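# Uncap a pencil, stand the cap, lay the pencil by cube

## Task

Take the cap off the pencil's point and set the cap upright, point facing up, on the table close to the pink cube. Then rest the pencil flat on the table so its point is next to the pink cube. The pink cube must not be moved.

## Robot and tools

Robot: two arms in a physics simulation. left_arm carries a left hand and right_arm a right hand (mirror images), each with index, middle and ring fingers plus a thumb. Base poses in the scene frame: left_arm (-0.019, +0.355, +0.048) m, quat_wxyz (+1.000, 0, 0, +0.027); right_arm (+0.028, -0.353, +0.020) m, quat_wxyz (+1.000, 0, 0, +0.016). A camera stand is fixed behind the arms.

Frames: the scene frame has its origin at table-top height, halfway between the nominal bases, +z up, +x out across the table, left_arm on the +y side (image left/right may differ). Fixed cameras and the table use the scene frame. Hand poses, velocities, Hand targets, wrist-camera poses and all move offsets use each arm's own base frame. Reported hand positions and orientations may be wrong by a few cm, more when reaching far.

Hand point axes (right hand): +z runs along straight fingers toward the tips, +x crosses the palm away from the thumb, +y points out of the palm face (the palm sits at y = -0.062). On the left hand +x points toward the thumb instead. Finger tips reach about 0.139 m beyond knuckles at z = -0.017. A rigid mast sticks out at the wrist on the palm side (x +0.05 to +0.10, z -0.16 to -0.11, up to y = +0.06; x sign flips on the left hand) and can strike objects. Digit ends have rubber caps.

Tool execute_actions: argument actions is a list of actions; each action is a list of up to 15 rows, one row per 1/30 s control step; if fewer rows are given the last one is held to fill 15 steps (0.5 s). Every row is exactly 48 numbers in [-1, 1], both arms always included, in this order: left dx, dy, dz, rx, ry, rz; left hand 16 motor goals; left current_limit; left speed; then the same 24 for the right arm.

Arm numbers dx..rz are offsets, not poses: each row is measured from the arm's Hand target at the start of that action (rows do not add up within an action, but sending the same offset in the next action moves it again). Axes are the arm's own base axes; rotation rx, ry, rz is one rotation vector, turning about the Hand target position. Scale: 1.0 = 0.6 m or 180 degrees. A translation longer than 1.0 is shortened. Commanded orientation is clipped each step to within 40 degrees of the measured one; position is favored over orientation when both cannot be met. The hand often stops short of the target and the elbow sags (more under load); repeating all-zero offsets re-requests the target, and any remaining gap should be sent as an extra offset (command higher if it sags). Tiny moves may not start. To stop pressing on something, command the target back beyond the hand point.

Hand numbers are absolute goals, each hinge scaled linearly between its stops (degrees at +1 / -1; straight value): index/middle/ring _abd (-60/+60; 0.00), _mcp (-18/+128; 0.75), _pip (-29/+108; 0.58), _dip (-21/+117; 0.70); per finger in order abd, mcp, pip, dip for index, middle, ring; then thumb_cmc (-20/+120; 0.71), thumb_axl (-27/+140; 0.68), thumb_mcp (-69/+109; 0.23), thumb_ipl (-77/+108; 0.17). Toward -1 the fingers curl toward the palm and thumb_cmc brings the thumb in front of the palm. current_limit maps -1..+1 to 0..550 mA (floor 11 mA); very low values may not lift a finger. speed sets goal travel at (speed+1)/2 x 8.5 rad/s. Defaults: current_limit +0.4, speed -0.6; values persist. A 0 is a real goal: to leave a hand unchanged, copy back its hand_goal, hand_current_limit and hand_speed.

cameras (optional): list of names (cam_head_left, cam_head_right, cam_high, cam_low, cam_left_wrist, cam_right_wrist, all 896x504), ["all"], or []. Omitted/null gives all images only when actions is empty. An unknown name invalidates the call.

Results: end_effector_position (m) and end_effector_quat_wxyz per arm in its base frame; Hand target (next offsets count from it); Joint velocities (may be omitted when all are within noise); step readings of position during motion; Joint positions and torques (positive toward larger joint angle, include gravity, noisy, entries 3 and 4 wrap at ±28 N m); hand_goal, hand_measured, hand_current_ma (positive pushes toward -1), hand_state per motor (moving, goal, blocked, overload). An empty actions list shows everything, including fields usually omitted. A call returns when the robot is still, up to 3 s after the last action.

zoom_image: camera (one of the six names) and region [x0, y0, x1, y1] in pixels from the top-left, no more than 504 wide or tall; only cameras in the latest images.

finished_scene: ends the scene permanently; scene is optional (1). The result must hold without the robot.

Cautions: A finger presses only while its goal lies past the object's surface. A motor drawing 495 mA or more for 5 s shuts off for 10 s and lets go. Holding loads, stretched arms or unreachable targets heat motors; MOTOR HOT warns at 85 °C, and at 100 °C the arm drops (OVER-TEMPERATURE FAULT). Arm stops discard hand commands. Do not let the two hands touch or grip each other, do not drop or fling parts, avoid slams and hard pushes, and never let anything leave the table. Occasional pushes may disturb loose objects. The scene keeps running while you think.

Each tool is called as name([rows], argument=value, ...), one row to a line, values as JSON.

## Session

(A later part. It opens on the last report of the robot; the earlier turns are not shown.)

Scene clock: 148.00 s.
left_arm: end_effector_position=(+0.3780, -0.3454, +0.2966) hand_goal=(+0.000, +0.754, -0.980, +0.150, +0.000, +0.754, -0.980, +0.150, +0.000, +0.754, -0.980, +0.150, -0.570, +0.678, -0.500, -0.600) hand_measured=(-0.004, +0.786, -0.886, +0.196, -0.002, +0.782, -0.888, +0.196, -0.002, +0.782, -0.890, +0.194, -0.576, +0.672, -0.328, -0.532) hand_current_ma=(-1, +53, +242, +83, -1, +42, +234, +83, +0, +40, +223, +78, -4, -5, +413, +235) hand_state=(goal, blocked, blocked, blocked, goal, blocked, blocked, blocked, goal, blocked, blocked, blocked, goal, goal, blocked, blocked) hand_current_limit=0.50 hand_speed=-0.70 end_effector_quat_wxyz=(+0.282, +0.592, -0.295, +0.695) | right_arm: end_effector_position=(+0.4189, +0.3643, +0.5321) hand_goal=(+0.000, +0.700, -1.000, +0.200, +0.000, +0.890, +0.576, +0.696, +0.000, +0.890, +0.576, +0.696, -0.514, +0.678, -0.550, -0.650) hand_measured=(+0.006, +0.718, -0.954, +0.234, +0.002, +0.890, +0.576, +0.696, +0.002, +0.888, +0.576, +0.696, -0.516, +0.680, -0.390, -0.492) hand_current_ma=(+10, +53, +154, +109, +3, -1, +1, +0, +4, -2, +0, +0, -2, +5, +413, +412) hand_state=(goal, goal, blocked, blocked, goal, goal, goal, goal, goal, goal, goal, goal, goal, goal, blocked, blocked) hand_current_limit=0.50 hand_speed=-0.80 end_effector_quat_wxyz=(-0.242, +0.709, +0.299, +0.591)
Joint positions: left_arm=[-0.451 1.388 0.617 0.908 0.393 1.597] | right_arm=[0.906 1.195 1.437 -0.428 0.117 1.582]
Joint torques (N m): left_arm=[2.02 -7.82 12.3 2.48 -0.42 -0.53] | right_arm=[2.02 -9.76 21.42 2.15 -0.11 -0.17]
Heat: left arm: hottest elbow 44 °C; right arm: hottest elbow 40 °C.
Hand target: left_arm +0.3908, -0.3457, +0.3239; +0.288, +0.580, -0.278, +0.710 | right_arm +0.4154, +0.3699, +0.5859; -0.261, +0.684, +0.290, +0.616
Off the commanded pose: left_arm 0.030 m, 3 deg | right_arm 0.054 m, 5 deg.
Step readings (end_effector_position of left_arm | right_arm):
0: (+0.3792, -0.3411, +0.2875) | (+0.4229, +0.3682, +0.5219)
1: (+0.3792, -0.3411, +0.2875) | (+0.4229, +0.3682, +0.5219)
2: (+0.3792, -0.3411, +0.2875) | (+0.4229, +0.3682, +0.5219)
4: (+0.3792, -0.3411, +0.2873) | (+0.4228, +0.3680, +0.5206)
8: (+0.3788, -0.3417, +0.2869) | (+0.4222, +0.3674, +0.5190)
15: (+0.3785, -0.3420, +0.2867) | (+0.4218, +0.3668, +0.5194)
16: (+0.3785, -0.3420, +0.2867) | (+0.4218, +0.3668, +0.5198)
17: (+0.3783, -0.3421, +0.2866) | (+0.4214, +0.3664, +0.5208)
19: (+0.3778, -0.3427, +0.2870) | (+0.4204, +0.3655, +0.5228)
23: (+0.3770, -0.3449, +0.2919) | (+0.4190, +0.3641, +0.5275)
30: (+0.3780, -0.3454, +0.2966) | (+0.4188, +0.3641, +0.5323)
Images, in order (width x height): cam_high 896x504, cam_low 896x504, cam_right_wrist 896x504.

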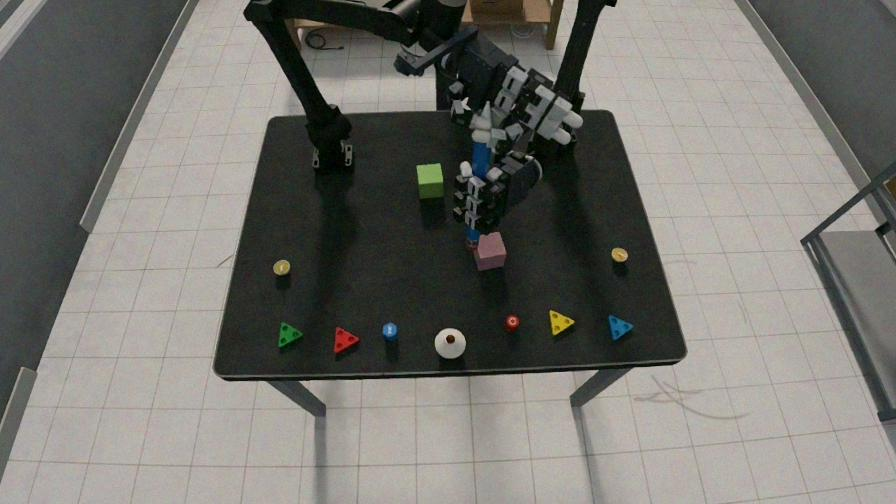

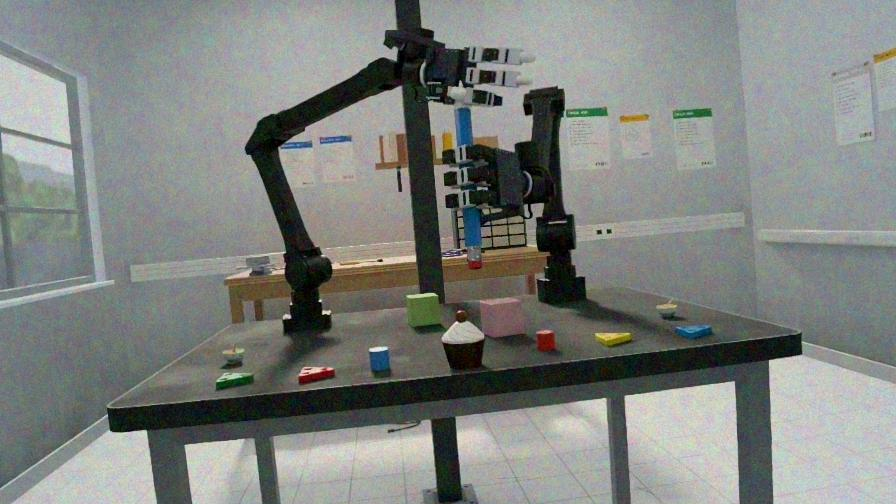

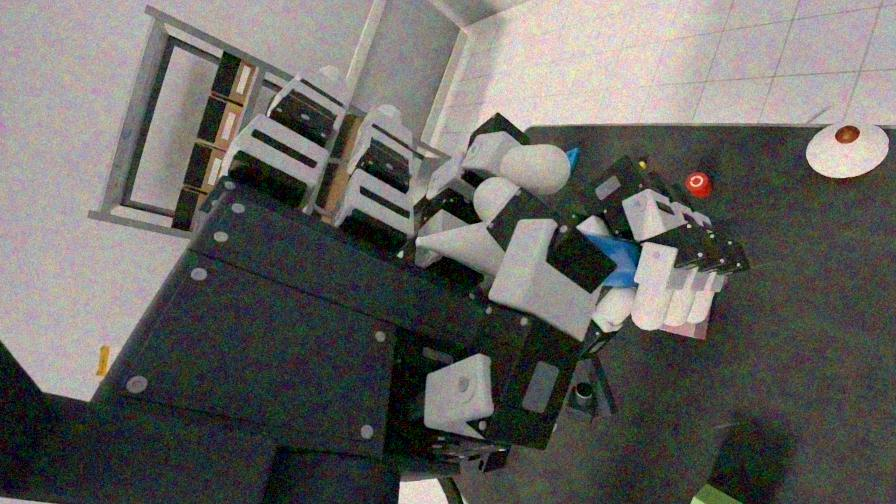

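execute_actions([
  [[0,0,-0.04,0,0,0,0,0.754,-0.98,0.15,0,0.754,-0.98,0.15,0,0.754,-0.98,0.15,-0.571,0.678,-0.5,-0.6,0.6,-0.7,0,0,0,0,0,0,0,0.7,-1,0.2,0,0.89,0.576,0.696,0,0.89,0.576,0.696,-0.514,0.678,-0.55,-0.65,0.6,-0.8]],
  [[0,0,-0.04,0,0,0,0,0.754,-0.98,0.15,0,0.754,-0.98,0.15,0,0.754,-0.98,0.15,-0.571,0.678,-0.5,-0.6,0.6,-0.7,0,0,0.02,0,0,0,0,0.7,-1,0.2,0,0.89,0.576,0.696,0,0.89,0.576,0.696,-0.514,0.678,-0.55,-0.65,0.6,-0.8]],
], cameras=["cam_low","cam_high","cam_right_wrist"])

zoom_image(camera="cam_low", region=[380, 50, 540, 210])

zoom_image(camera="cam_high", region=[400, 60, 540, 200])

Scene clock: 150.27 s.
left_arm: end_effector_position=(+0.3860, -0.3477, +0.2528) hand_goal=(+0.000, +0.754, -0.980, +0.150, +0.000, +0.754, -0.980, +0.150, +0.000, +0.754, -0.980, +0.150, -0.570, +0.678, -0.500, -0.600) hand_measured=(-0.006, +0.792, -0.886, +0.196, -0.004, +0.782, -0.892, +0.186, -0.002, +0.774, -0.904, +0.180, -0.576, +0.674, -0.326, -0.536) hand_current_ma=(-3, +65, +242, +83, -1, +42, +215, +56, -1, +25, +175, +43, -4, -2, +440, +208) hand_state=(goal, blocked, blocked, blocked, goal, blocked, blocked, blocked, goal, goal, blocked, blocked, goal, goal, blocked, blocked) hand_current_limit=0.60 hand_speed=-0.70 end_effector_quat_wxyz=(+0.284, +0.601, -0.288, +0.689) | right_arm: end_effector_position=(+0.4163, +0.3618, +0.5692) hand_goal=(+0.000, +0.700, -1.000, +0.200, +0.000, +0.890, +0.576, +0.696, +0.000, +0.890, +0.576, +0.696, -0.514, +0.678, -0.550, -0.650) hand_measured=(+0.006, +0.702, -0.996, +0.202, +0.002, +0.890, +0.576, +0.696, +0.002, +0.888, +0.576, +0.696, -0.512, +0.676, -0.474, -0.608) hand_current_ma=(+10, +4, +7, +5, +3, -1, +1, +0, +4, -2, +0, +0, +2, -4, +391, +193) hand_state=(goal, goal, goal, goal, goal, goal, goal, goal, goal, goal, goal, goal, goal, goal, blocked, blocked) hand_current_limit=0.60 hand_speed=-0.80 end_effector_quat_wxyz=(-0.251, +0.696, +0.292, +0.606)
Joint positions: left_arm=[-0.451 1.519 0.594 1.045 0.384 1.582] | right_arm=[0.906 1.198 1.513 -0.456 0.116 1.584]
Joint torques (N m): left_arm=[2.37 -9.17 8.77 4.12 -0.14 -0.34] | right_arm=[1.96 -8.47 19.12 1.99 -0.08 -0.19]
Heat: left arm: hottest elbow 43 °C; right arm: hottest elbow 41 °C.
Hand target: left_arm +0.3907, -0.3456, +0.2758; +0.288, +0.580, -0.278, +0.709 | right_arm +0.4154, +0.3699, +0.5980; -0.261, +0.684, +0.290, +0.616
Off the commanded pose: left_arm 0.024 m, 4 deg | right_arm 0.030 m, 2 deg.
Step readings (end_effector_position of left_arm | right_arm):
0: (+0.3780, -0.3454, +0.2966) | (+0.4189, +0.3643, +0.5321)
1: (+0.3780, -0.3454, +0.2966) | (+0.4189, +0.3643, +0.5321)
2: (+0.3780, -0.3454, +0.2970) | (+0.4189, +0.3643, +0.5321)
4: (+0.3786, -0.3454, +0.2975) | (+0.4188, +0.3645, +0.5329)
8: (+0.3800, -0.3459, +0.2954) | (+0.4187, +0.3649, +0.5327)
15: (+0.3807, -0.3469, +0.2907) | (+0.4191, +0.3642, +0.5389)
16: (+0.3806, -0.3469, +0.2912) | (+0.4191, +0.3642, +0.5403)
17: (+0.3806, -0.3469, +0.2914) | (+0.4189, +0.3641, +0.5420)
19: (+0.3813, -0.3472, +0.2898) | (+0.4186, +0.3640, +0.5447)
23: (+0.3857, -0.3479, +0.2723) | (+0.4176, +0.3631, +0.5560)
30: (+0.3864, -0.3480, +0.2506) | (+0.4165, +0.3620, +0.5699)
Images, in order (width x height): cam_high 896x504, cam_low 896x504, cam_right_wrist 896x504.

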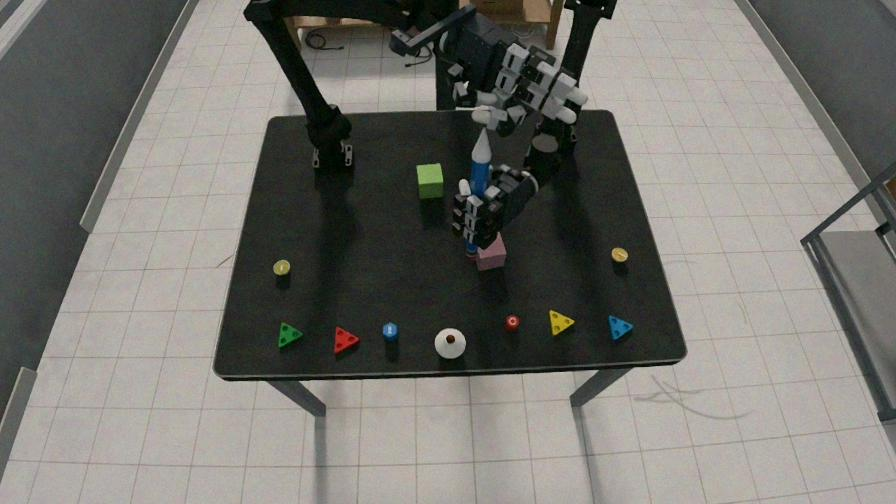

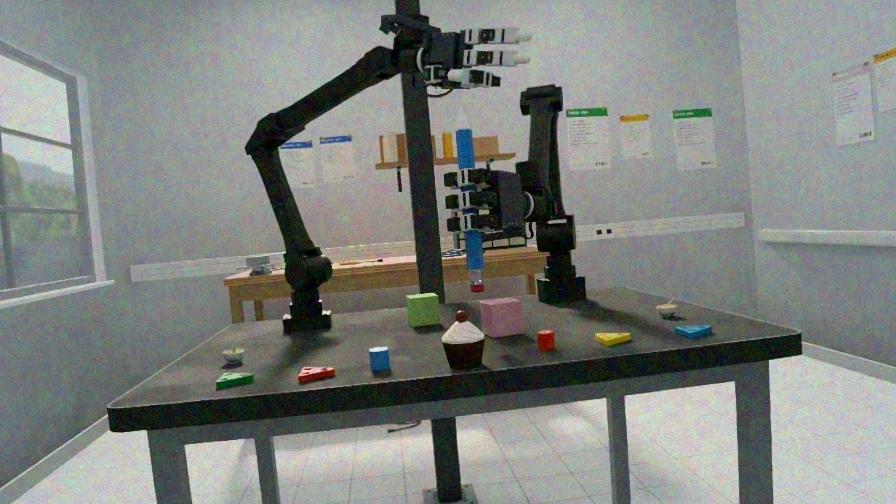

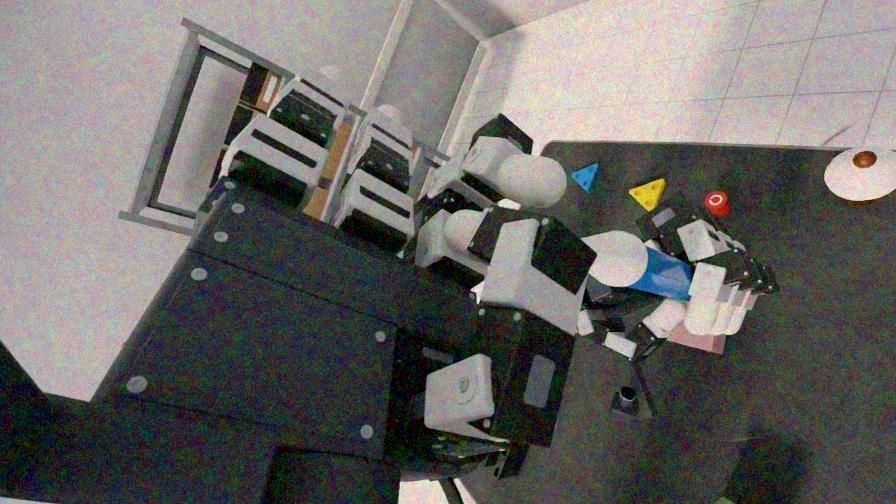

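Scaled by 3.150.

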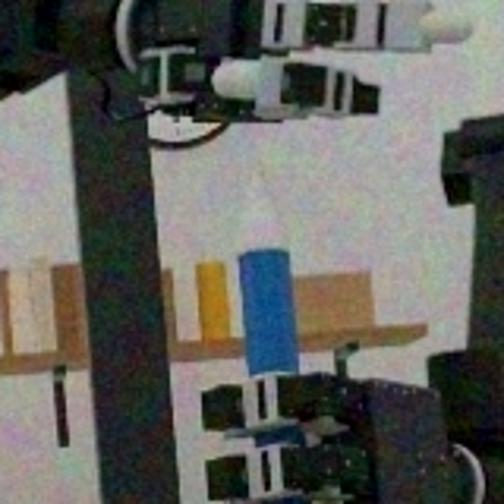

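Scaled by 3.600.

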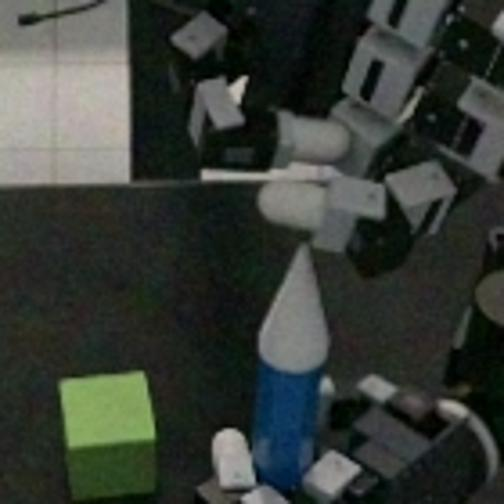

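execute_actions([
  [[0,0,0.067,0,0,0,0,0.754,-0.98,0.15,0,0.754,-0.98,0.15,0,0.754,-0.98,0.15,-0.571,0.678,-0.5,-0.6,0.6,-0.7,0,0,0.03,0,0,0,0,0.754,-0.6,0.6,0,0.89,0.576,0.696,0,0.89,0.576,0.696,-0.514,0.678,-0.25,0.1,0.3,-0.6]],
  [[0,0,0,0,0,0,0,0.754,-0.98,0.15,0,0.754,-0.98,0.15,0,0.754,-0.98,0.15,-0.571,0.678,-0.5,-0.6,0.6,-0.7,0,0,0,0,0,0,0,0.754,-0.6,0.6,0,0.89,0.576,0.696,0,0.89,0.576,0.696,-0.514,0.678,-0.25,0.1,0.3,-0.6]],
], cameras=["cam_low","cam_high","cam_head_right","cam_left_wrist"])

zoom_image(camera="cam_low", region=[380, 20, 540, 180])

zoom_image(camera="cam_high", region=[400, 60, 540, 200])

Scene clock: 154.53 s.
left_arm: end_effector_position=(+0.3782, -0.3438, +0.2792) hand_goal=(+0.000, +0.754, -0.980, +0.150, +0.000, +0.754, -0.980, +0.150, +0.000, +0.754, -0.980, +0.150, -0.570, +0.678, -0.500, -0.600) hand_measured=(-0.006, +0.792, -0.886, +0.196, -0.004, +0.782, -0.892, +0.186, -0.002, +0.774, -0.904, +0.180, -0.576, +0.674, -0.326, -0.536) hand_current_ma=(-3, +65, +242, +83, -1, +42, +215, +56, -1, +25, +175, +43, -4, -2, +440, +208) hand_state=(goal, blocked, blocked, blocked, goal, blocked, blocked, blocked, goal, goal, blocked, blocked, goal, goal, blocked, blocked) hand_current_limit=0.60 hand_speed=-0.70 end_effector_quat_wxyz=(+0.285, +0.605, -0.288, +0.686) | right_arm: end_effector_position=(+0.4162, +0.3621, +0.5882) hand_goal=(+0.000, +0.754, -0.600, +0.600, +0.000, +0.890, +0.576, +0.696, +0.000, +0.890, +0.576, +0.696, -0.514, +0.678, -0.250, +0.100) hand_measured=(+0.006, +0.752, -0.602, +0.598, +0.002, +0.890, +0.576, +0.696, +0.002, +0.888, +0.576, +0.696, -0.510, +0.680, -0.252, +0.098) hand_current_ma=(+10, -3, -4, -4, +3, -1, +1, +0, +4, -2, +0, +0, +11, +4, -6, -5) hand_state=(goal, goal, goal, goal, goal, goal, goal, goal, goal, goal, goal, goal, goal, goal, goal, goal) hand_current_limit=0.30 hand_speed=-0.60 end_effector_quat_wxyz=(-0.252, +0.696, +0.292, +0.606)
Joint positions: left_arm=[-0.451 1.418 0.594 0.936 0.384 1.579] | right_arm=[0.907 1.215 1.578 -0.504 0.115 1.584]
Joint torques (N m): left_arm=[2.43 -8.7 12.66 2.55 -0.08 -0.33] | right_arm=[1.96 -8.41 18.95 2.02 -0.06 -0.19]
Heat: left arm: hottest elbow 42 °C; right arm: hottest elbow 41 °C.
Hand target: left_arm +0.3908, -0.3456, +0.3159; +0.288, +0.580, -0.278, +0.709 | right_arm +0.4154, +0.3700, +0.6158; -0.261, +0.684, +0.290, +0.616
Off the commanded pose: left_arm 0.039 m, 4 deg | right_arm 0.029 m, 2 deg.
Step readings (end_effector_position of left_arm | right_arm):
0: (+0.3860, -0.3477, +0.2528) | (+0.4163, +0.3618, +0.5692)
1: (+0.3860, -0.3477, +0.2528) | (+0.4163, +0.3618, +0.5691)
2: (+0.3860, -0.3477, +0.2531) | (+0.4161, +0.3615, +0.5696)
4: (+0.3856, -0.3474, +0.2544) | (+0.4160, +0.3615, +0.5715)
8: (+0.3816, -0.3455, +0.2685) | (+0.4159, +0.3617, +0.5813)
15: (+0.3778, -0.3437, +0.2809) | (+0.4146, +0.3600, +0.5922)
16: (+0.3780, -0.3437, +0.2802) | (+0.4146, +0.3600, +0.5922)
17: (+0.3781, -0.3438, +0.2798) | (+0.4146, +0.3600, +0.5921)
19: (+0.3781, -0.3438, +0.2795) | (+0.4148, +0.3602, +0.5914)
23: (+0.3782, -0.3438, +0.2793) | (+0.4157, +0.3614, +0.5894)
30: (+0.3782, -0.3438, +0.2792) | (+0.4162, +0.3621, +0.5882)
Images, in order (width x height): cam_head_right 896x504, cam_high 896x504, cam_low 896x504, cam_left_wrist 896x504.

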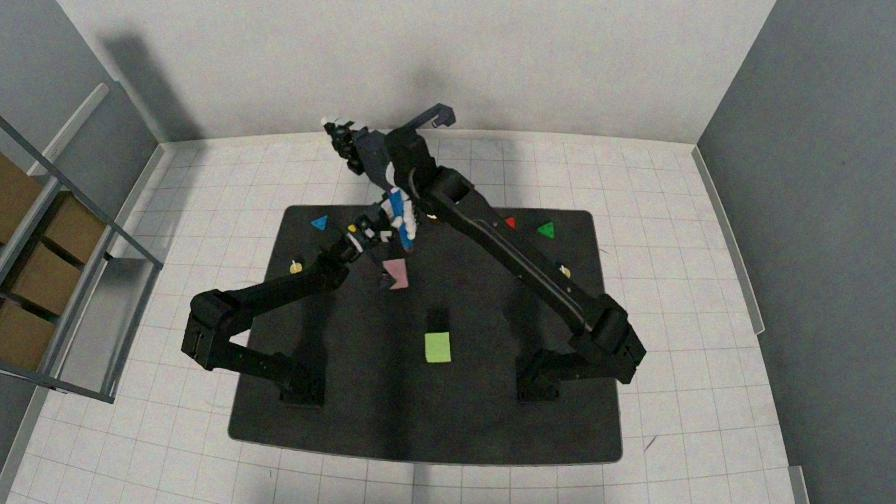

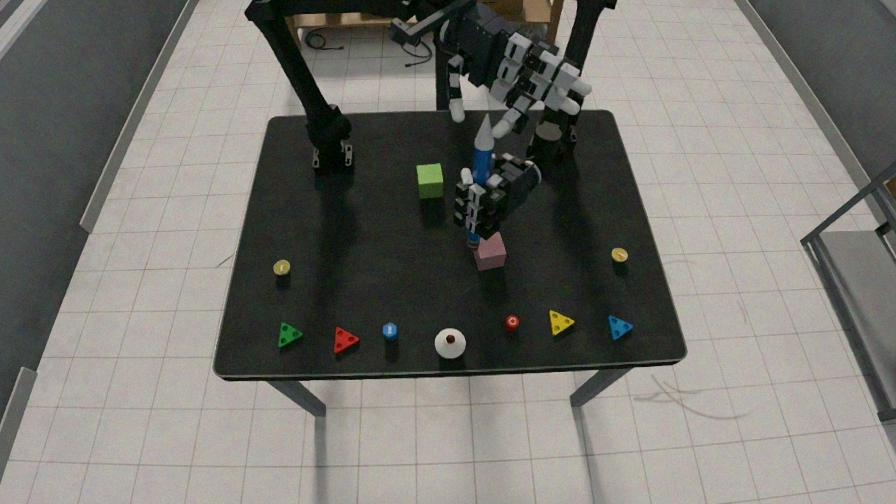

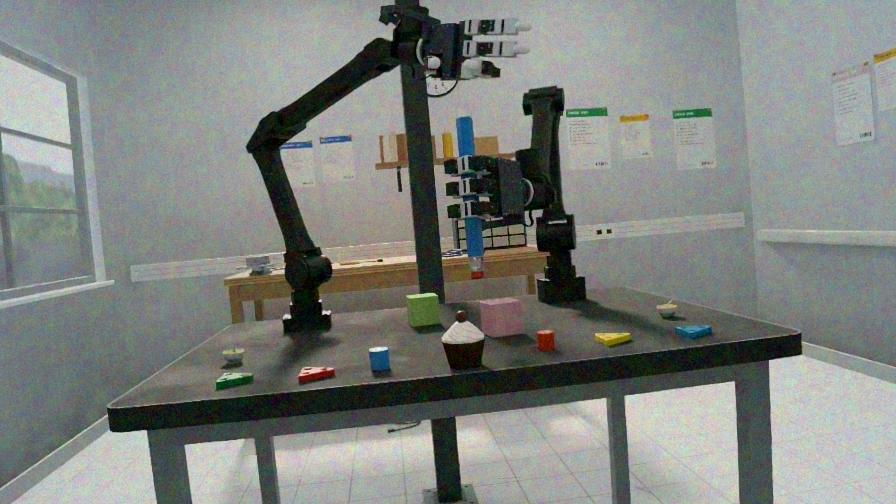

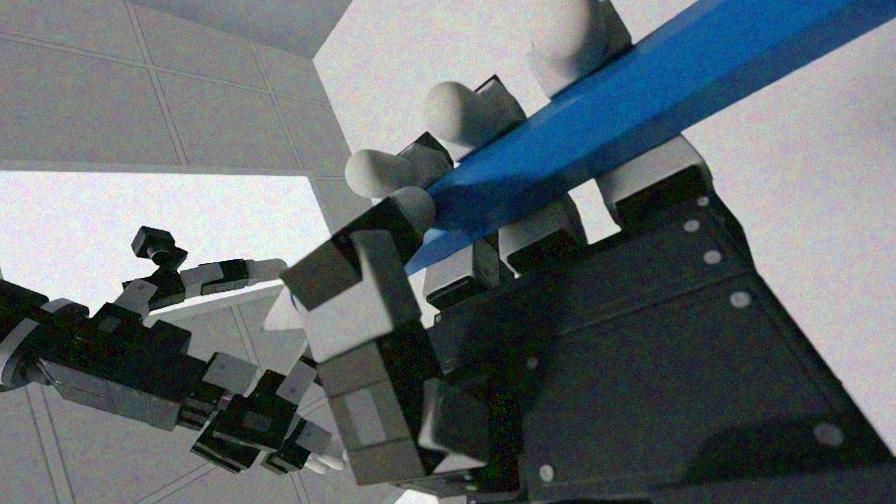

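Scaled by 3.150.

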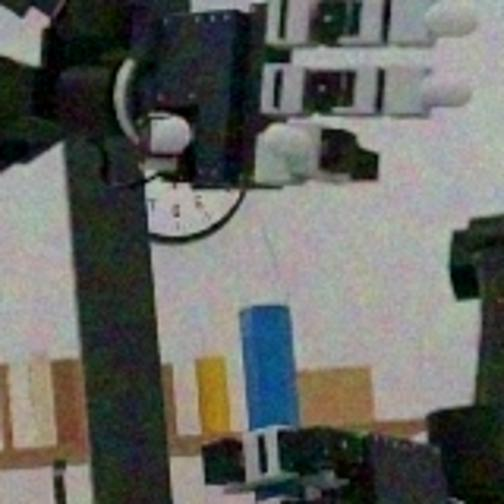

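Scaled by 3.600.

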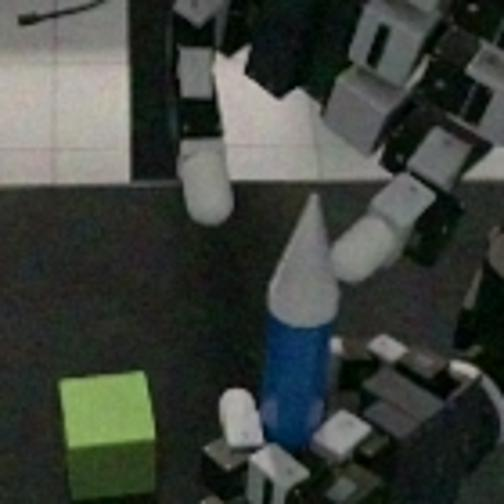

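execute_actions([
  [[0,0,0,0,0,0,0,0.754,-0.98,0.15,0,0.754,-0.98,0.15,0,0.754,-0.98,0.15,-0.571,0.678,-0.5,-0.6,0.6,-0.7,0.0093,0.0065,-0.09,0,0,0,0,0.754,-0.6,0.6,0,0.89,0.576,0.696,0,0.89,0.576,0.696,-0.514,0.678,-0.25,0.1,0.3,-0.6]],
  [[0,0,0,0,0,0,0,0.754,-0.98,0.15,0,0.754,-0.98,0.15,0,0.754,-0.98,0.15,-0.571,0.678,-0.5,-0.6,0.6,-0.7,0,0,-0.08,0,0,0,0,0.754,-0.6,0.6,0,0.89,0.576,0.696,0,0.89,0.576,0.696,-0.514,0.678,-0.25,0.1,0.3,-0.6]],
], cameras=["cam_low","cam_high","cam_right_wrist"])

zoom_image(camera="cam_low", region=[380, 50, 540, 210])

zoom_image(camera="cam_high", region=[400, 60, 540, 200])

Scene clock: 157.33 s.
left_arm: end_effector_position=(+0.3782, -0.3438, +0.2792) hand_goal=(+0.000, +0.754, -0.980, +0.150, +0.000, +0.754, -0.980, +0.150, +0.000, +0.754, -0.980, +0.150, -0.570, +0.678, -0.500, -0.600) hand_measured=(-0.006, +0.792, -0.886, +0.196, -0.004, +0.782, -0.892, +0.186, -0.002, +0.774, -0.904, +0.180, -0.576, +0.674, -0.326, -0.536) hand_current_ma=(-3, +65, +242, +83, -1, +42, +215, +56, -1, +25, +175, +43, -4, -2, +440, +208) hand_state=(goal, blocked, blocked, blocked, goal, blocked, blocked, blocked, goal, goal, blocked, blocked, goal, goal, blocked, blocked) hand_current_limit=0.60 hand_speed=-0.70 end_effector_quat_wxyz=(+0.285, +0.605, -0.288, +0.686) | right_arm: end_effector_position=(+0.4230, +0.3720, +0.5113) hand_goal=(+0.000, +0.754, -0.600, +0.600, +0.000, +0.890, +0.576, +0.696, +0.000, +0.890, +0.576, +0.696, -0.514, +0.678, -0.250, +0.100) hand_measured=(+0.006, +0.752, -0.602, +0.598, +0.002, +0.890, +0.576, +0.696, +0.002, +0.888, +0.576, +0.696, -0.508, +0.680, -0.252, +0.098) hand_current_ma=(+10, -3, -4, -4, +3, -1, +1, +0, +4, -2, +0, +0, +14, +4, -5, -5) hand_state=(goal, goal, goal, goal, goal, goal, goal, goal, goal, goal, goal, goal, goal, goal, goal, goal) hand_current_limit=0.30 hand_speed=-0.60 end_effector_quat_wxyz=(-0.256, +0.691, +0.290, +0.611)
Joint positions: left_arm=[-0.451 1.418 0.594 0.936 0.384 1.579] | right_arm=[0.907 1.188 1.338 -0.274 0.11 1.584]
Joint torques (N m): left_arm=[2.37 -9.41 12.41 2.33 -0.03 -0.34] | right_arm=[1.49 -10.29 12.37 3.25 -0.06 -0.2]
Heat: left arm: hottest elbow 42 °C; right arm: hottest elbow 41 °C.
Hand target: left_arm +0.3908, -0.3456, +0.3159; +0.288, +0.580, -0.278, +0.709 | right_arm +0.4209, +0.3739, +0.5138; -0.261, +0.684, +0.290, +0.616
Off the commanded pose: left_arm 0.039 m, 4 deg | right_arm 0.004 m, 1 deg.
Step readings (end_effector_position of left_arm | right_arm):
0: (+0.3782, -0.3438, +0.2792) | (+0.4162, +0.3621, +0.5882)
1: (+0.3782, -0.3438, +0.2792) | (+0.4162, +0.3621, +0.5882)
2: (+0.3782, -0.3438, +0.2792) | (+0.4163, +0.3623, +0.5888)
4: (+0.3782, -0.3438, +0.2792) | (+0.4176, +0.3644, +0.5890)
8: (+0.3782, -0.3438, +0.2792) | (+0.4202, +0.3681, +0.5774)
15: (+0.3782, -0.3438, +0.2792) | (+0.4219, +0.3706, +0.5588)
16: (+0.3782, -0.3438, +0.2792) | (+0.4220, +0.3708, +0.5592)
17: (+0.3782, -0.3438, +0.2792) | (+0.4225, +0.3715, +0.5581)
19: (+0.3782, -0.3438, +0.2792) | (+0.4221, +0.3709, +0.5529)
23: (+0.3782, -0.3438, +0.2792) | (+0.4218, +0.3705, +0.5242)
30: (+0.3782, -0.3438, +0.2792) | (+0.4227, +0.3716, +0.5091)
Images, in order (width x height): cam_high 896x504, cam_low 896x504, cam_right_wrist 896x504.

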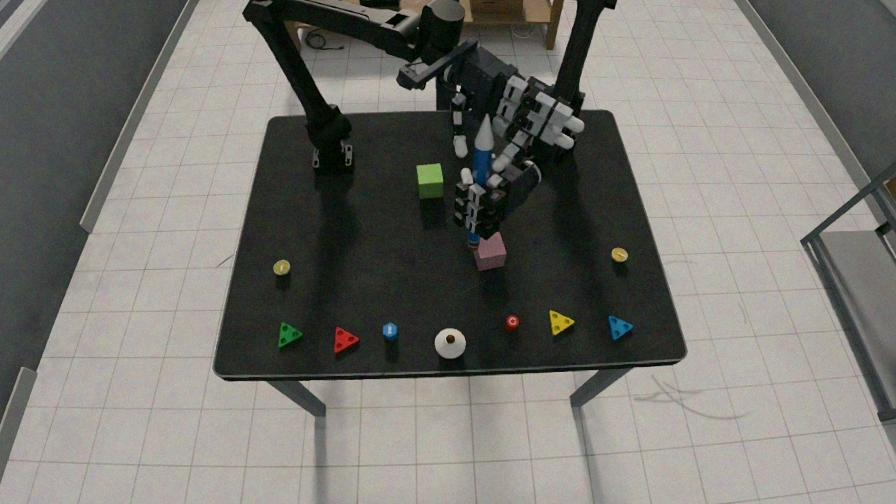

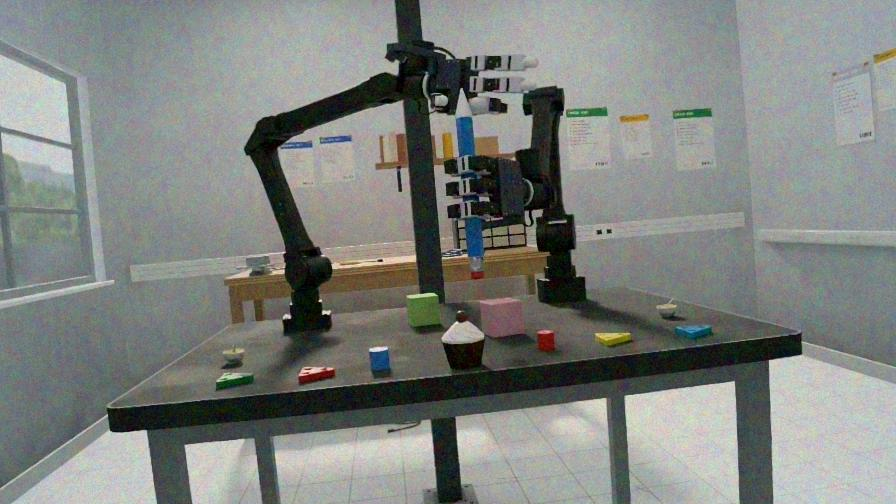

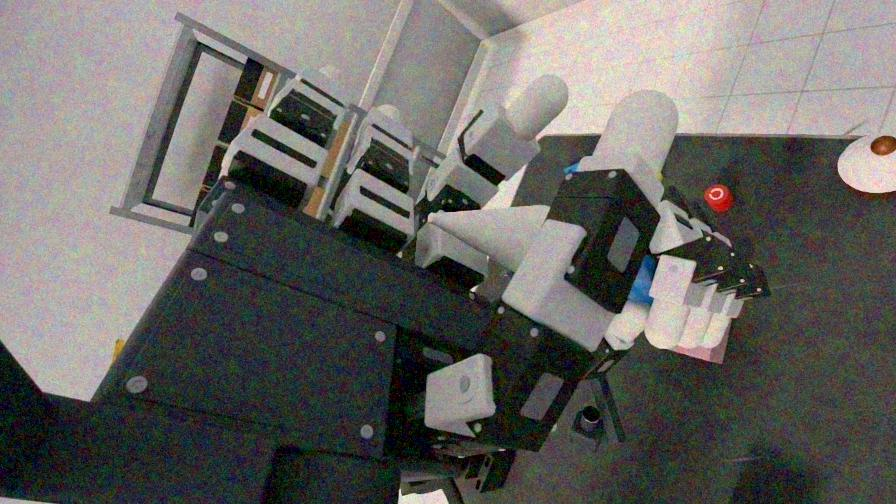

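Scaled by 3.150.

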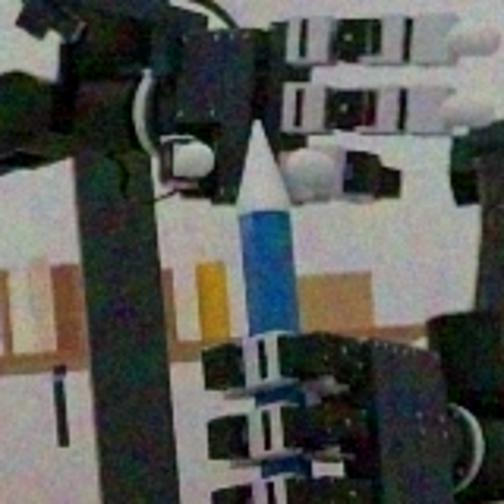

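Scaled by 3.600.

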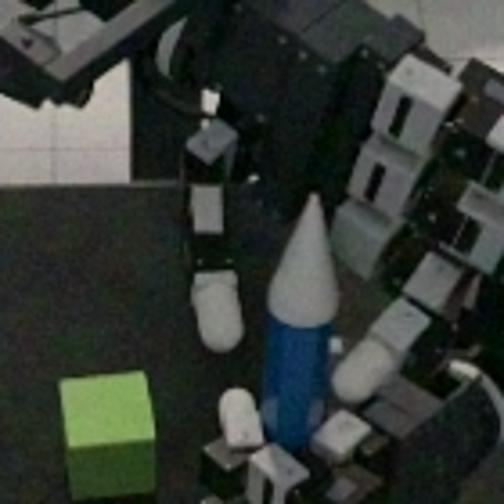

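execute_actions([
  [[0,0,0,0,0,0,0,0.754,-0.98,0.15,0,0.754,-0.98,0.15,0,0.754,-0.98,0.15,-0.571,0.678,-0.5,-0.6,0.6,-0.7,0.003,-0.0085,-0.034,0,0,0,0,0.754,-0.7,0.6,0,0.89,0.576,0.696,0,0.89,0.576,0.696,-0.514,0.678,-0.32,0.0,0.3,-0.6]],
  [[0,0,0,0,0,0,0,0.754,-0.98,0.15,0,0.754,-0.98,0.15,0,0.754,-0.98,0.15,-0.571,0.678,-0.5,-0.6,0.6,-0.7,0,0,0,0,0,0,0,0.754,-0.82,0.5,0,0.89,0.576,0.696,0,0.89,0.576,0.696,-0.514,0.678,-0.38,-0.3,0.3,-0.6]],
], cameras=["cam_low","cam_high","cam_right_wrist"])

zoom_image(camera="cam_low", region=[420, 70, 520, 170])

zoom_image(camera="cam_high", region=[400, 60, 540, 200])

Scene clock: 159.83 s.
left_arm: end_effector_position=(+0.3773, -0.3441, +0.2792) hand_goal=(+0.000, +0.754, -0.980, +0.150, +0.000, +0.754, -0.980, +0.150, +0.000, +0.754, -0.980, +0.150, -0.570, +0.678, -0.500, -0.600) hand_measured=(-0.006, +0.792, -0.886, +0.196, -0.004, +0.782, -0.894, +0.186, -0.002, +0.774, -0.904, +0.180, -0.576, +0.674, -0.326, -0.538) hand_current_ma=(-3, +65, +242, +82, -1, +42, +213, +56, -1, +25, +175, +42, -4, -2, +440, +201) hand_state=(goal, blocked, blocked, blocked, goal, blocked, blocked, blocked, goal, goal, blocked, blocked, goal, goal, blocked, blocked) hand_current_limit=0.60 hand_speed=-0.70 end_effector_quat_wxyz=(+0.286, +0.604, -0.289, +0.685) | right_arm: end_effector_position=(+0.4261, +0.3701, +0.4886) hand_goal=(+0.000, +0.754, -0.820, +0.500, +0.000, +0.890, +0.576, +0.696, +0.000, +0.890, +0.576, +0.696, -0.514, +0.678, -0.380, -0.300) hand_measured=(+0.006, +0.752, -0.816, +0.502, +0.002, +0.890, +0.576, +0.696, +0.002, +0.888, +0.576, +0.696, -0.508, +0.680, -0.366, -0.282) hand_current_ma=(+10, -2, +7, +5, +3, -1, +1, +0, +4, -2, +0, +0, +14, +7, +49, +70) hand_state=(goal, goal, goal, goal, goal, goal, goal, goal, goal, goal, goal, goal, goal, goal, goal, goal) hand_current_limit=0.30 hand_speed=-0.60 end_effector_quat_wxyz=(-0.256, +0.692, +0.291, +0.609)
Joint positions: left_arm=[-0.451 1.418 0.594 0.936 0.389 1.579] | right_arm=[0.897 1.183 1.277 -0.223 0.1 1.583]
Joint torques (N m): left_arm=[1.2 -9.29 12.55 2.5 -0.31 -0.35] | right_arm=[1.38 -11.22 12.19 3.23 -0.12 -0.2]
Heat: left arm: hottest elbow 42 °C; right arm: hottest elbow 41 °C.
Hand target: left_arm +0.3908, -0.3456, +0.3159; +0.288, +0.580, -0.278, +0.709 | right_arm +0.4228, +0.3688, +0.4935; -0.261, +0.684, +0.290, +0.616
Off the commanded pose: left_arm 0.039 m, 4 deg | right_arm 0.006 m, 1 deg.
Step readings (end_effector_position of left_arm | right_arm):
0: (+0.3782, -0.3438, +0.2792) | (+0.4230, +0.3720, +0.5113)
1: (+0.3782, -0.3438, +0.2792) | (+0.4230, +0.3721, +0.5114)
2: (+0.3782, -0.3438, +0.2792) | (+0.4231, +0.3727, +0.5106)
4: (+0.3782, -0.3438, +0.2792) | (+0.4227, +0.3734, +0.5081)
8: (+0.3782, -0.3438, +0.2792) | (+0.4223, +0.3738, +0.4946)
15: (+0.3782, -0.3438, +0.2792) | (+0.4223, +0.3741, +0.4877)
16: (+0.3782, -0.3438, +0.2792) | (+0.4224, +0.3742, +0.4881)
17: (+0.3782, -0.3438, +0.2792) | (+0.4224, +0.3743, +0.4884)
19: (+0.3782, -0.3438, +0.2792) | (+0.4225, +0.3743, +0.4885)
23: (+0.3779, -0.3439, +0.2792) | (+0.4232, +0.3734, +0.4886)
30: (+0.3773, -0.3441, +0.2792) | (+0.4261, +0.3701, +0.4886)
Images, in order (width x height): cam_high 896x504, cam_low 896x504, cam_right_wrist 896x504.

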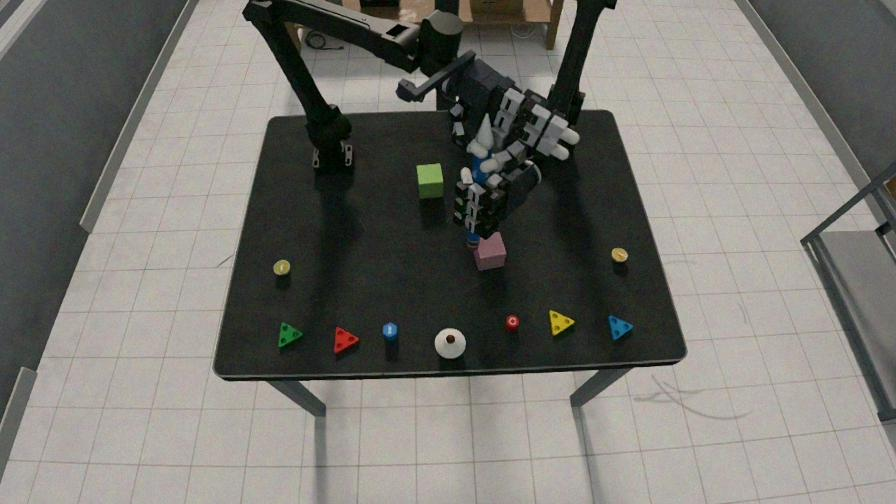

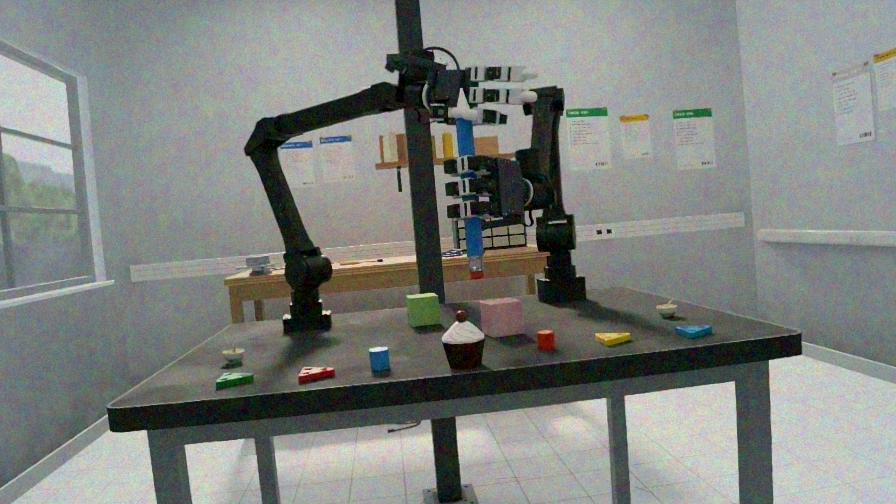

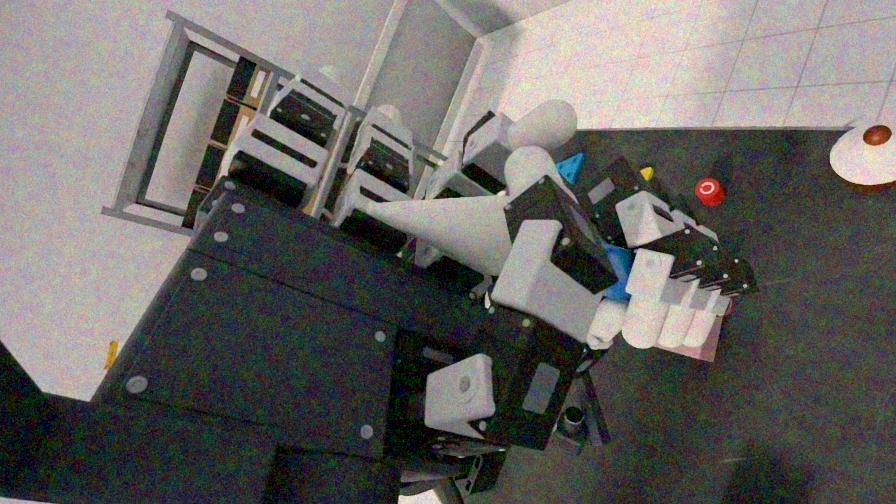

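Scaled by 5.040.

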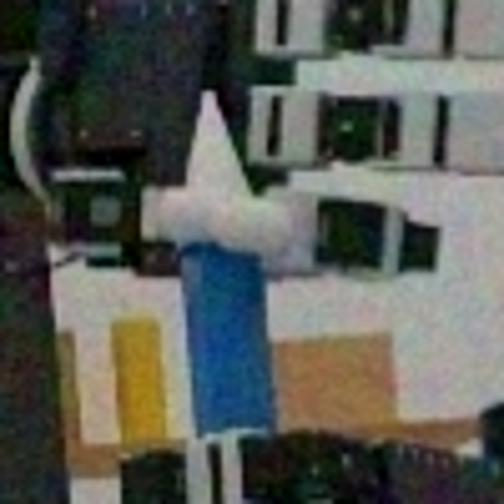

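Scaled by 3.600.

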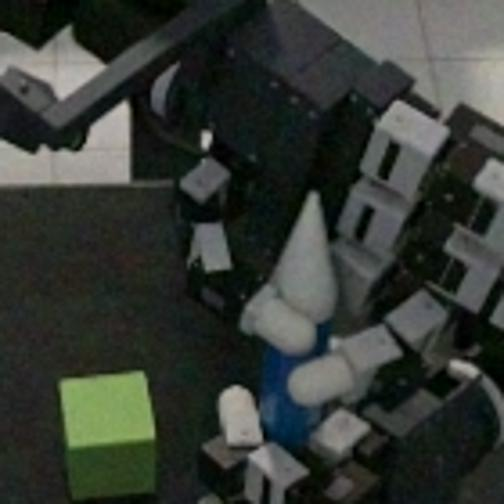

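execute_actions([
  [[0,0,0,0,0,0,0,0.754,-0.98,0.15,0,0.754,-0.98,0.15,0,0.754,-0.98,0.15,-0.571,0.678,-0.5,-0.6,0.6,-0.7,0,0,0,0,0,0,0,0.7,-1,0.2,0,0.89,0.576,0.696,0,0.89,0.576,0.696,-0.514,0.678,-0.5,-0.5,0.6,-0.7]],
  [[0,0,0,0,0,0,0,0.754,-1,0.1,0,0.754,-1,0.1,0,0.754,-1,0.1,-0.571,0.678,-0.55,-0.65,0.7,-0.7,0,0,0,0,0,0,0,0.66,-1,0.1,0,0.89,0.576,0.696,0,0.89,0.576,0.696,-0.514,0.678,-0.6,-0.6,0.7,-0.7]],
], cameras=["cam_low","cam_high","cam_right_wrist"])

zoom_image(camera="cam_low", region=[420, 70, 520, 170])

zoom_image(camera="cam_high", region=[400, 60, 540, 200])

Scene clock: 161.83 s.
left_arm: end_effector_position=(+0.3766, -0.3443, +0.2787) hand_goal=(+0.000, +0.754, -1.000, +0.100, +0.000, +0.754, -1.000, +0.100, +0.000, +0.754, -1.000, +0.100, -0.570, +0.678, -0.550, -0.650) hand_measured=(-0.006, +0.792, -0.888, +0.148, -0.004, +0.782, -0.898, +0.146, -0.002, +0.776, -0.908, +0.142, -0.576, +0.674, -0.308, -0.578) hand_current_ma=(-3, +65, +315, +90, -1, +42, +272, +83, -1, +28, +234, +71, -4, -3, +468, +254) hand_state=(goal, blocked, blocked, blocked, goal, blocked, blocked, blocked, goal, blocked, blocked, blocked, goal, goal, blocked, blocked) hand_current_limit=0.70 hand_speed=-0.70 end_effector_quat_wxyz=(+0.284, +0.602, -0.293, +0.687) | right_arm: end_effector_position=(+0.4273, +0.3688, +0.4888) hand_goal=(+0.000, +0.660, -1.000, +0.100, +0.000, +0.890, +0.576, +0.696, +0.000, +0.890, +0.576, +0.696, -0.514, +0.678, -0.600, -0.600) hand_measured=(+0.002, +0.712, -0.878, +0.306, +0.002, +0.890, +0.576, +0.696, +0.002, +0.888, +0.576, +0.696, -0.512, +0.686, -0.326, -0.442) hand_current_ma=(+5, +191, +468, +468, +3, -1, +1, +0, +4, -2, +0, +0, +5, +22, +467, +468) hand_state=(goal, blocked, blocked, blocked, goal, goal, goal, goal, goal, goal, goal, goal, goal, goal, blocked, blocked) hand_current_limit=0.70 hand_speed=-0.70 end_effector_quat_wxyz=(-0.255, +0.692, +0.291, +0.610)
Joint positions: left_arm=[-0.451 1.417 0.594 0.936 0.391 1.588] | right_arm=[0.894 1.183 1.277 -0.222 0.1 1.581]
Joint torques (N m): left_arm=[2.61 -9.47 12.55 2.47 -0.32 -0.45] | right_arm=[1.73 -11.34 12.18 3.23 -0.11 -0.18]
Heat: left arm: hottest elbow 42 °C; right arm: hottest elbow 41 °C.
Hand target: left_arm +0.3908, -0.3456, +0.3160; +0.288, +0.580, -0.278, +0.709 | right_arm +0.4228, +0.3688, +0.4935; -0.261, +0.684, +0.290, +0.616
Off the commanded pose: left_arm 0.040 m, 4 deg | right_arm 0.006 m, 1 deg.
Step readings (end_effector_position of left_arm | right_arm):
0: (+0.3773, -0.3441, +0.2792) | (+0.4261, +0.3701, +0.4886)
1: (+0.3773, -0.3441, +0.2792) | (+0.4261, +0.3701, +0.4886)
2: (+0.3773, -0.3441, +0.2792) | (+0.4261, +0.3701, +0.4886)
4: (+0.3771, -0.3441, +0.2795) | (+0.4270, +0.3687, +0.4888)
8: (+0.3768, -0.3442, +0.2794) | (+0.4275, +0.3683, +0.4889)
15: (+0.3766, -0.3443, +0.2791) | (+0.4274, +0.3683, +0.4889)
16: (+0.3766, -0.3443, +0.2791) | (+0.4274, +0.3684, +0.4889)
17: (+0.3766, -0.3443, +0.2791) | (+0.4274, +0.3684, +0.4889)
19: (+0.3766, -0.3443, +0.2790) | (+0.4273, +0.3686, +0.4888)
23: (+0.3766, -0.3443, +0.2788) | (+0.4273, +0.3688, +0.4888)
30: (+0.3766, -0.3443, +0.2787) | (+0.4273, +0.3688, +0.4888)
Images, in order (width x height): cam_high 896x504, cam_low 896x504, cam_right_wrist 896x504.

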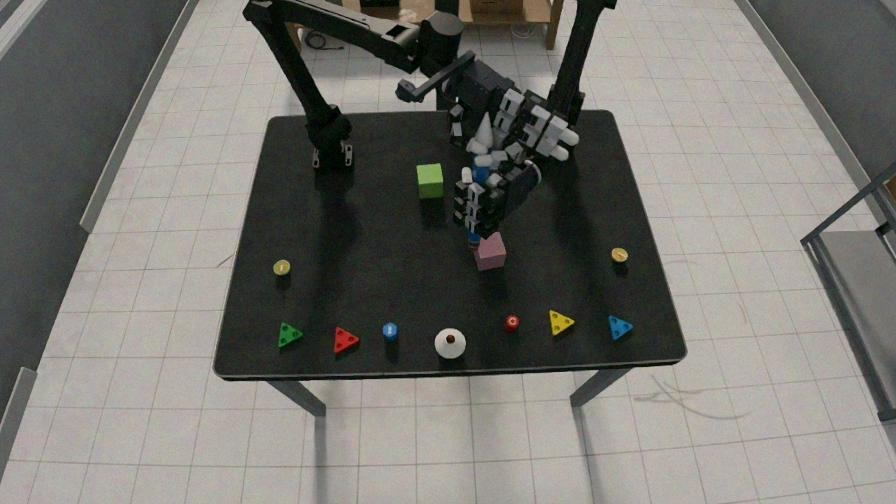

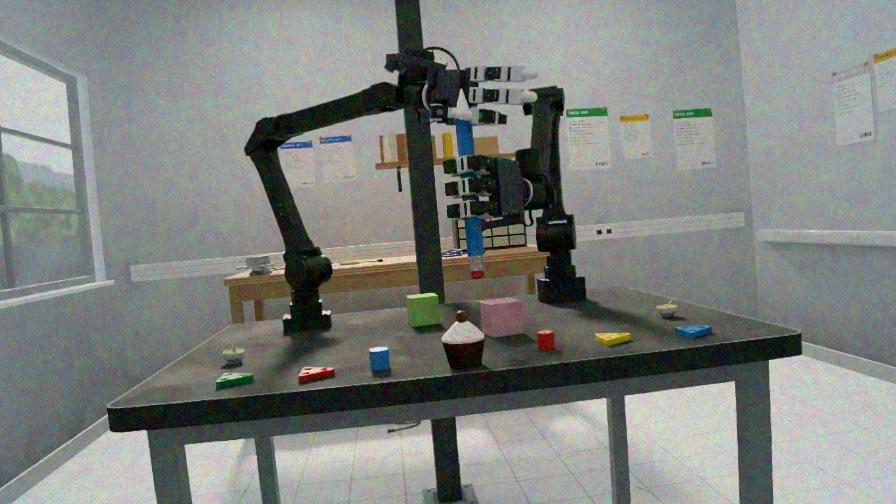

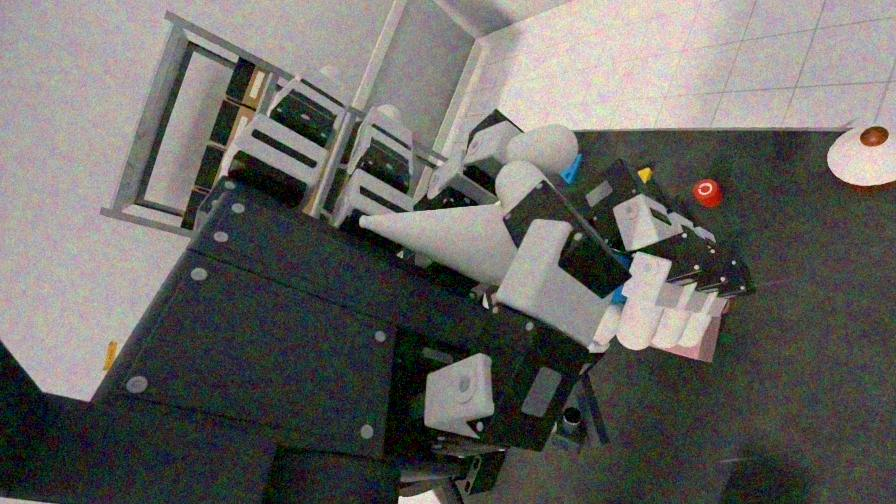

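Scaled by 5.040.

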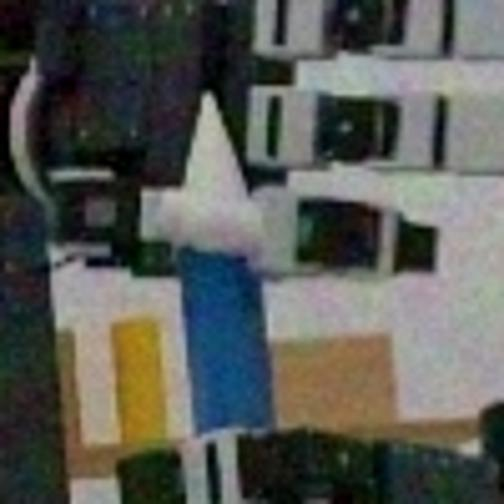

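Scaled by 3.600.

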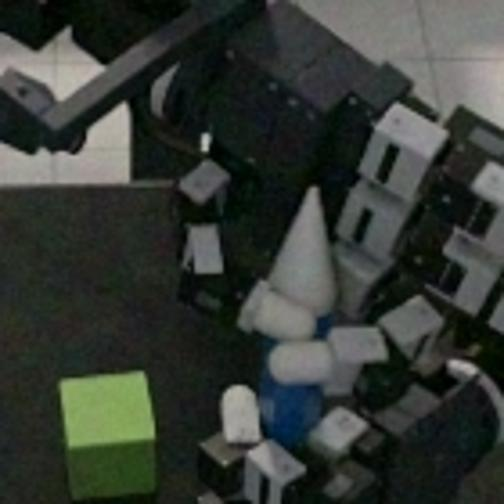

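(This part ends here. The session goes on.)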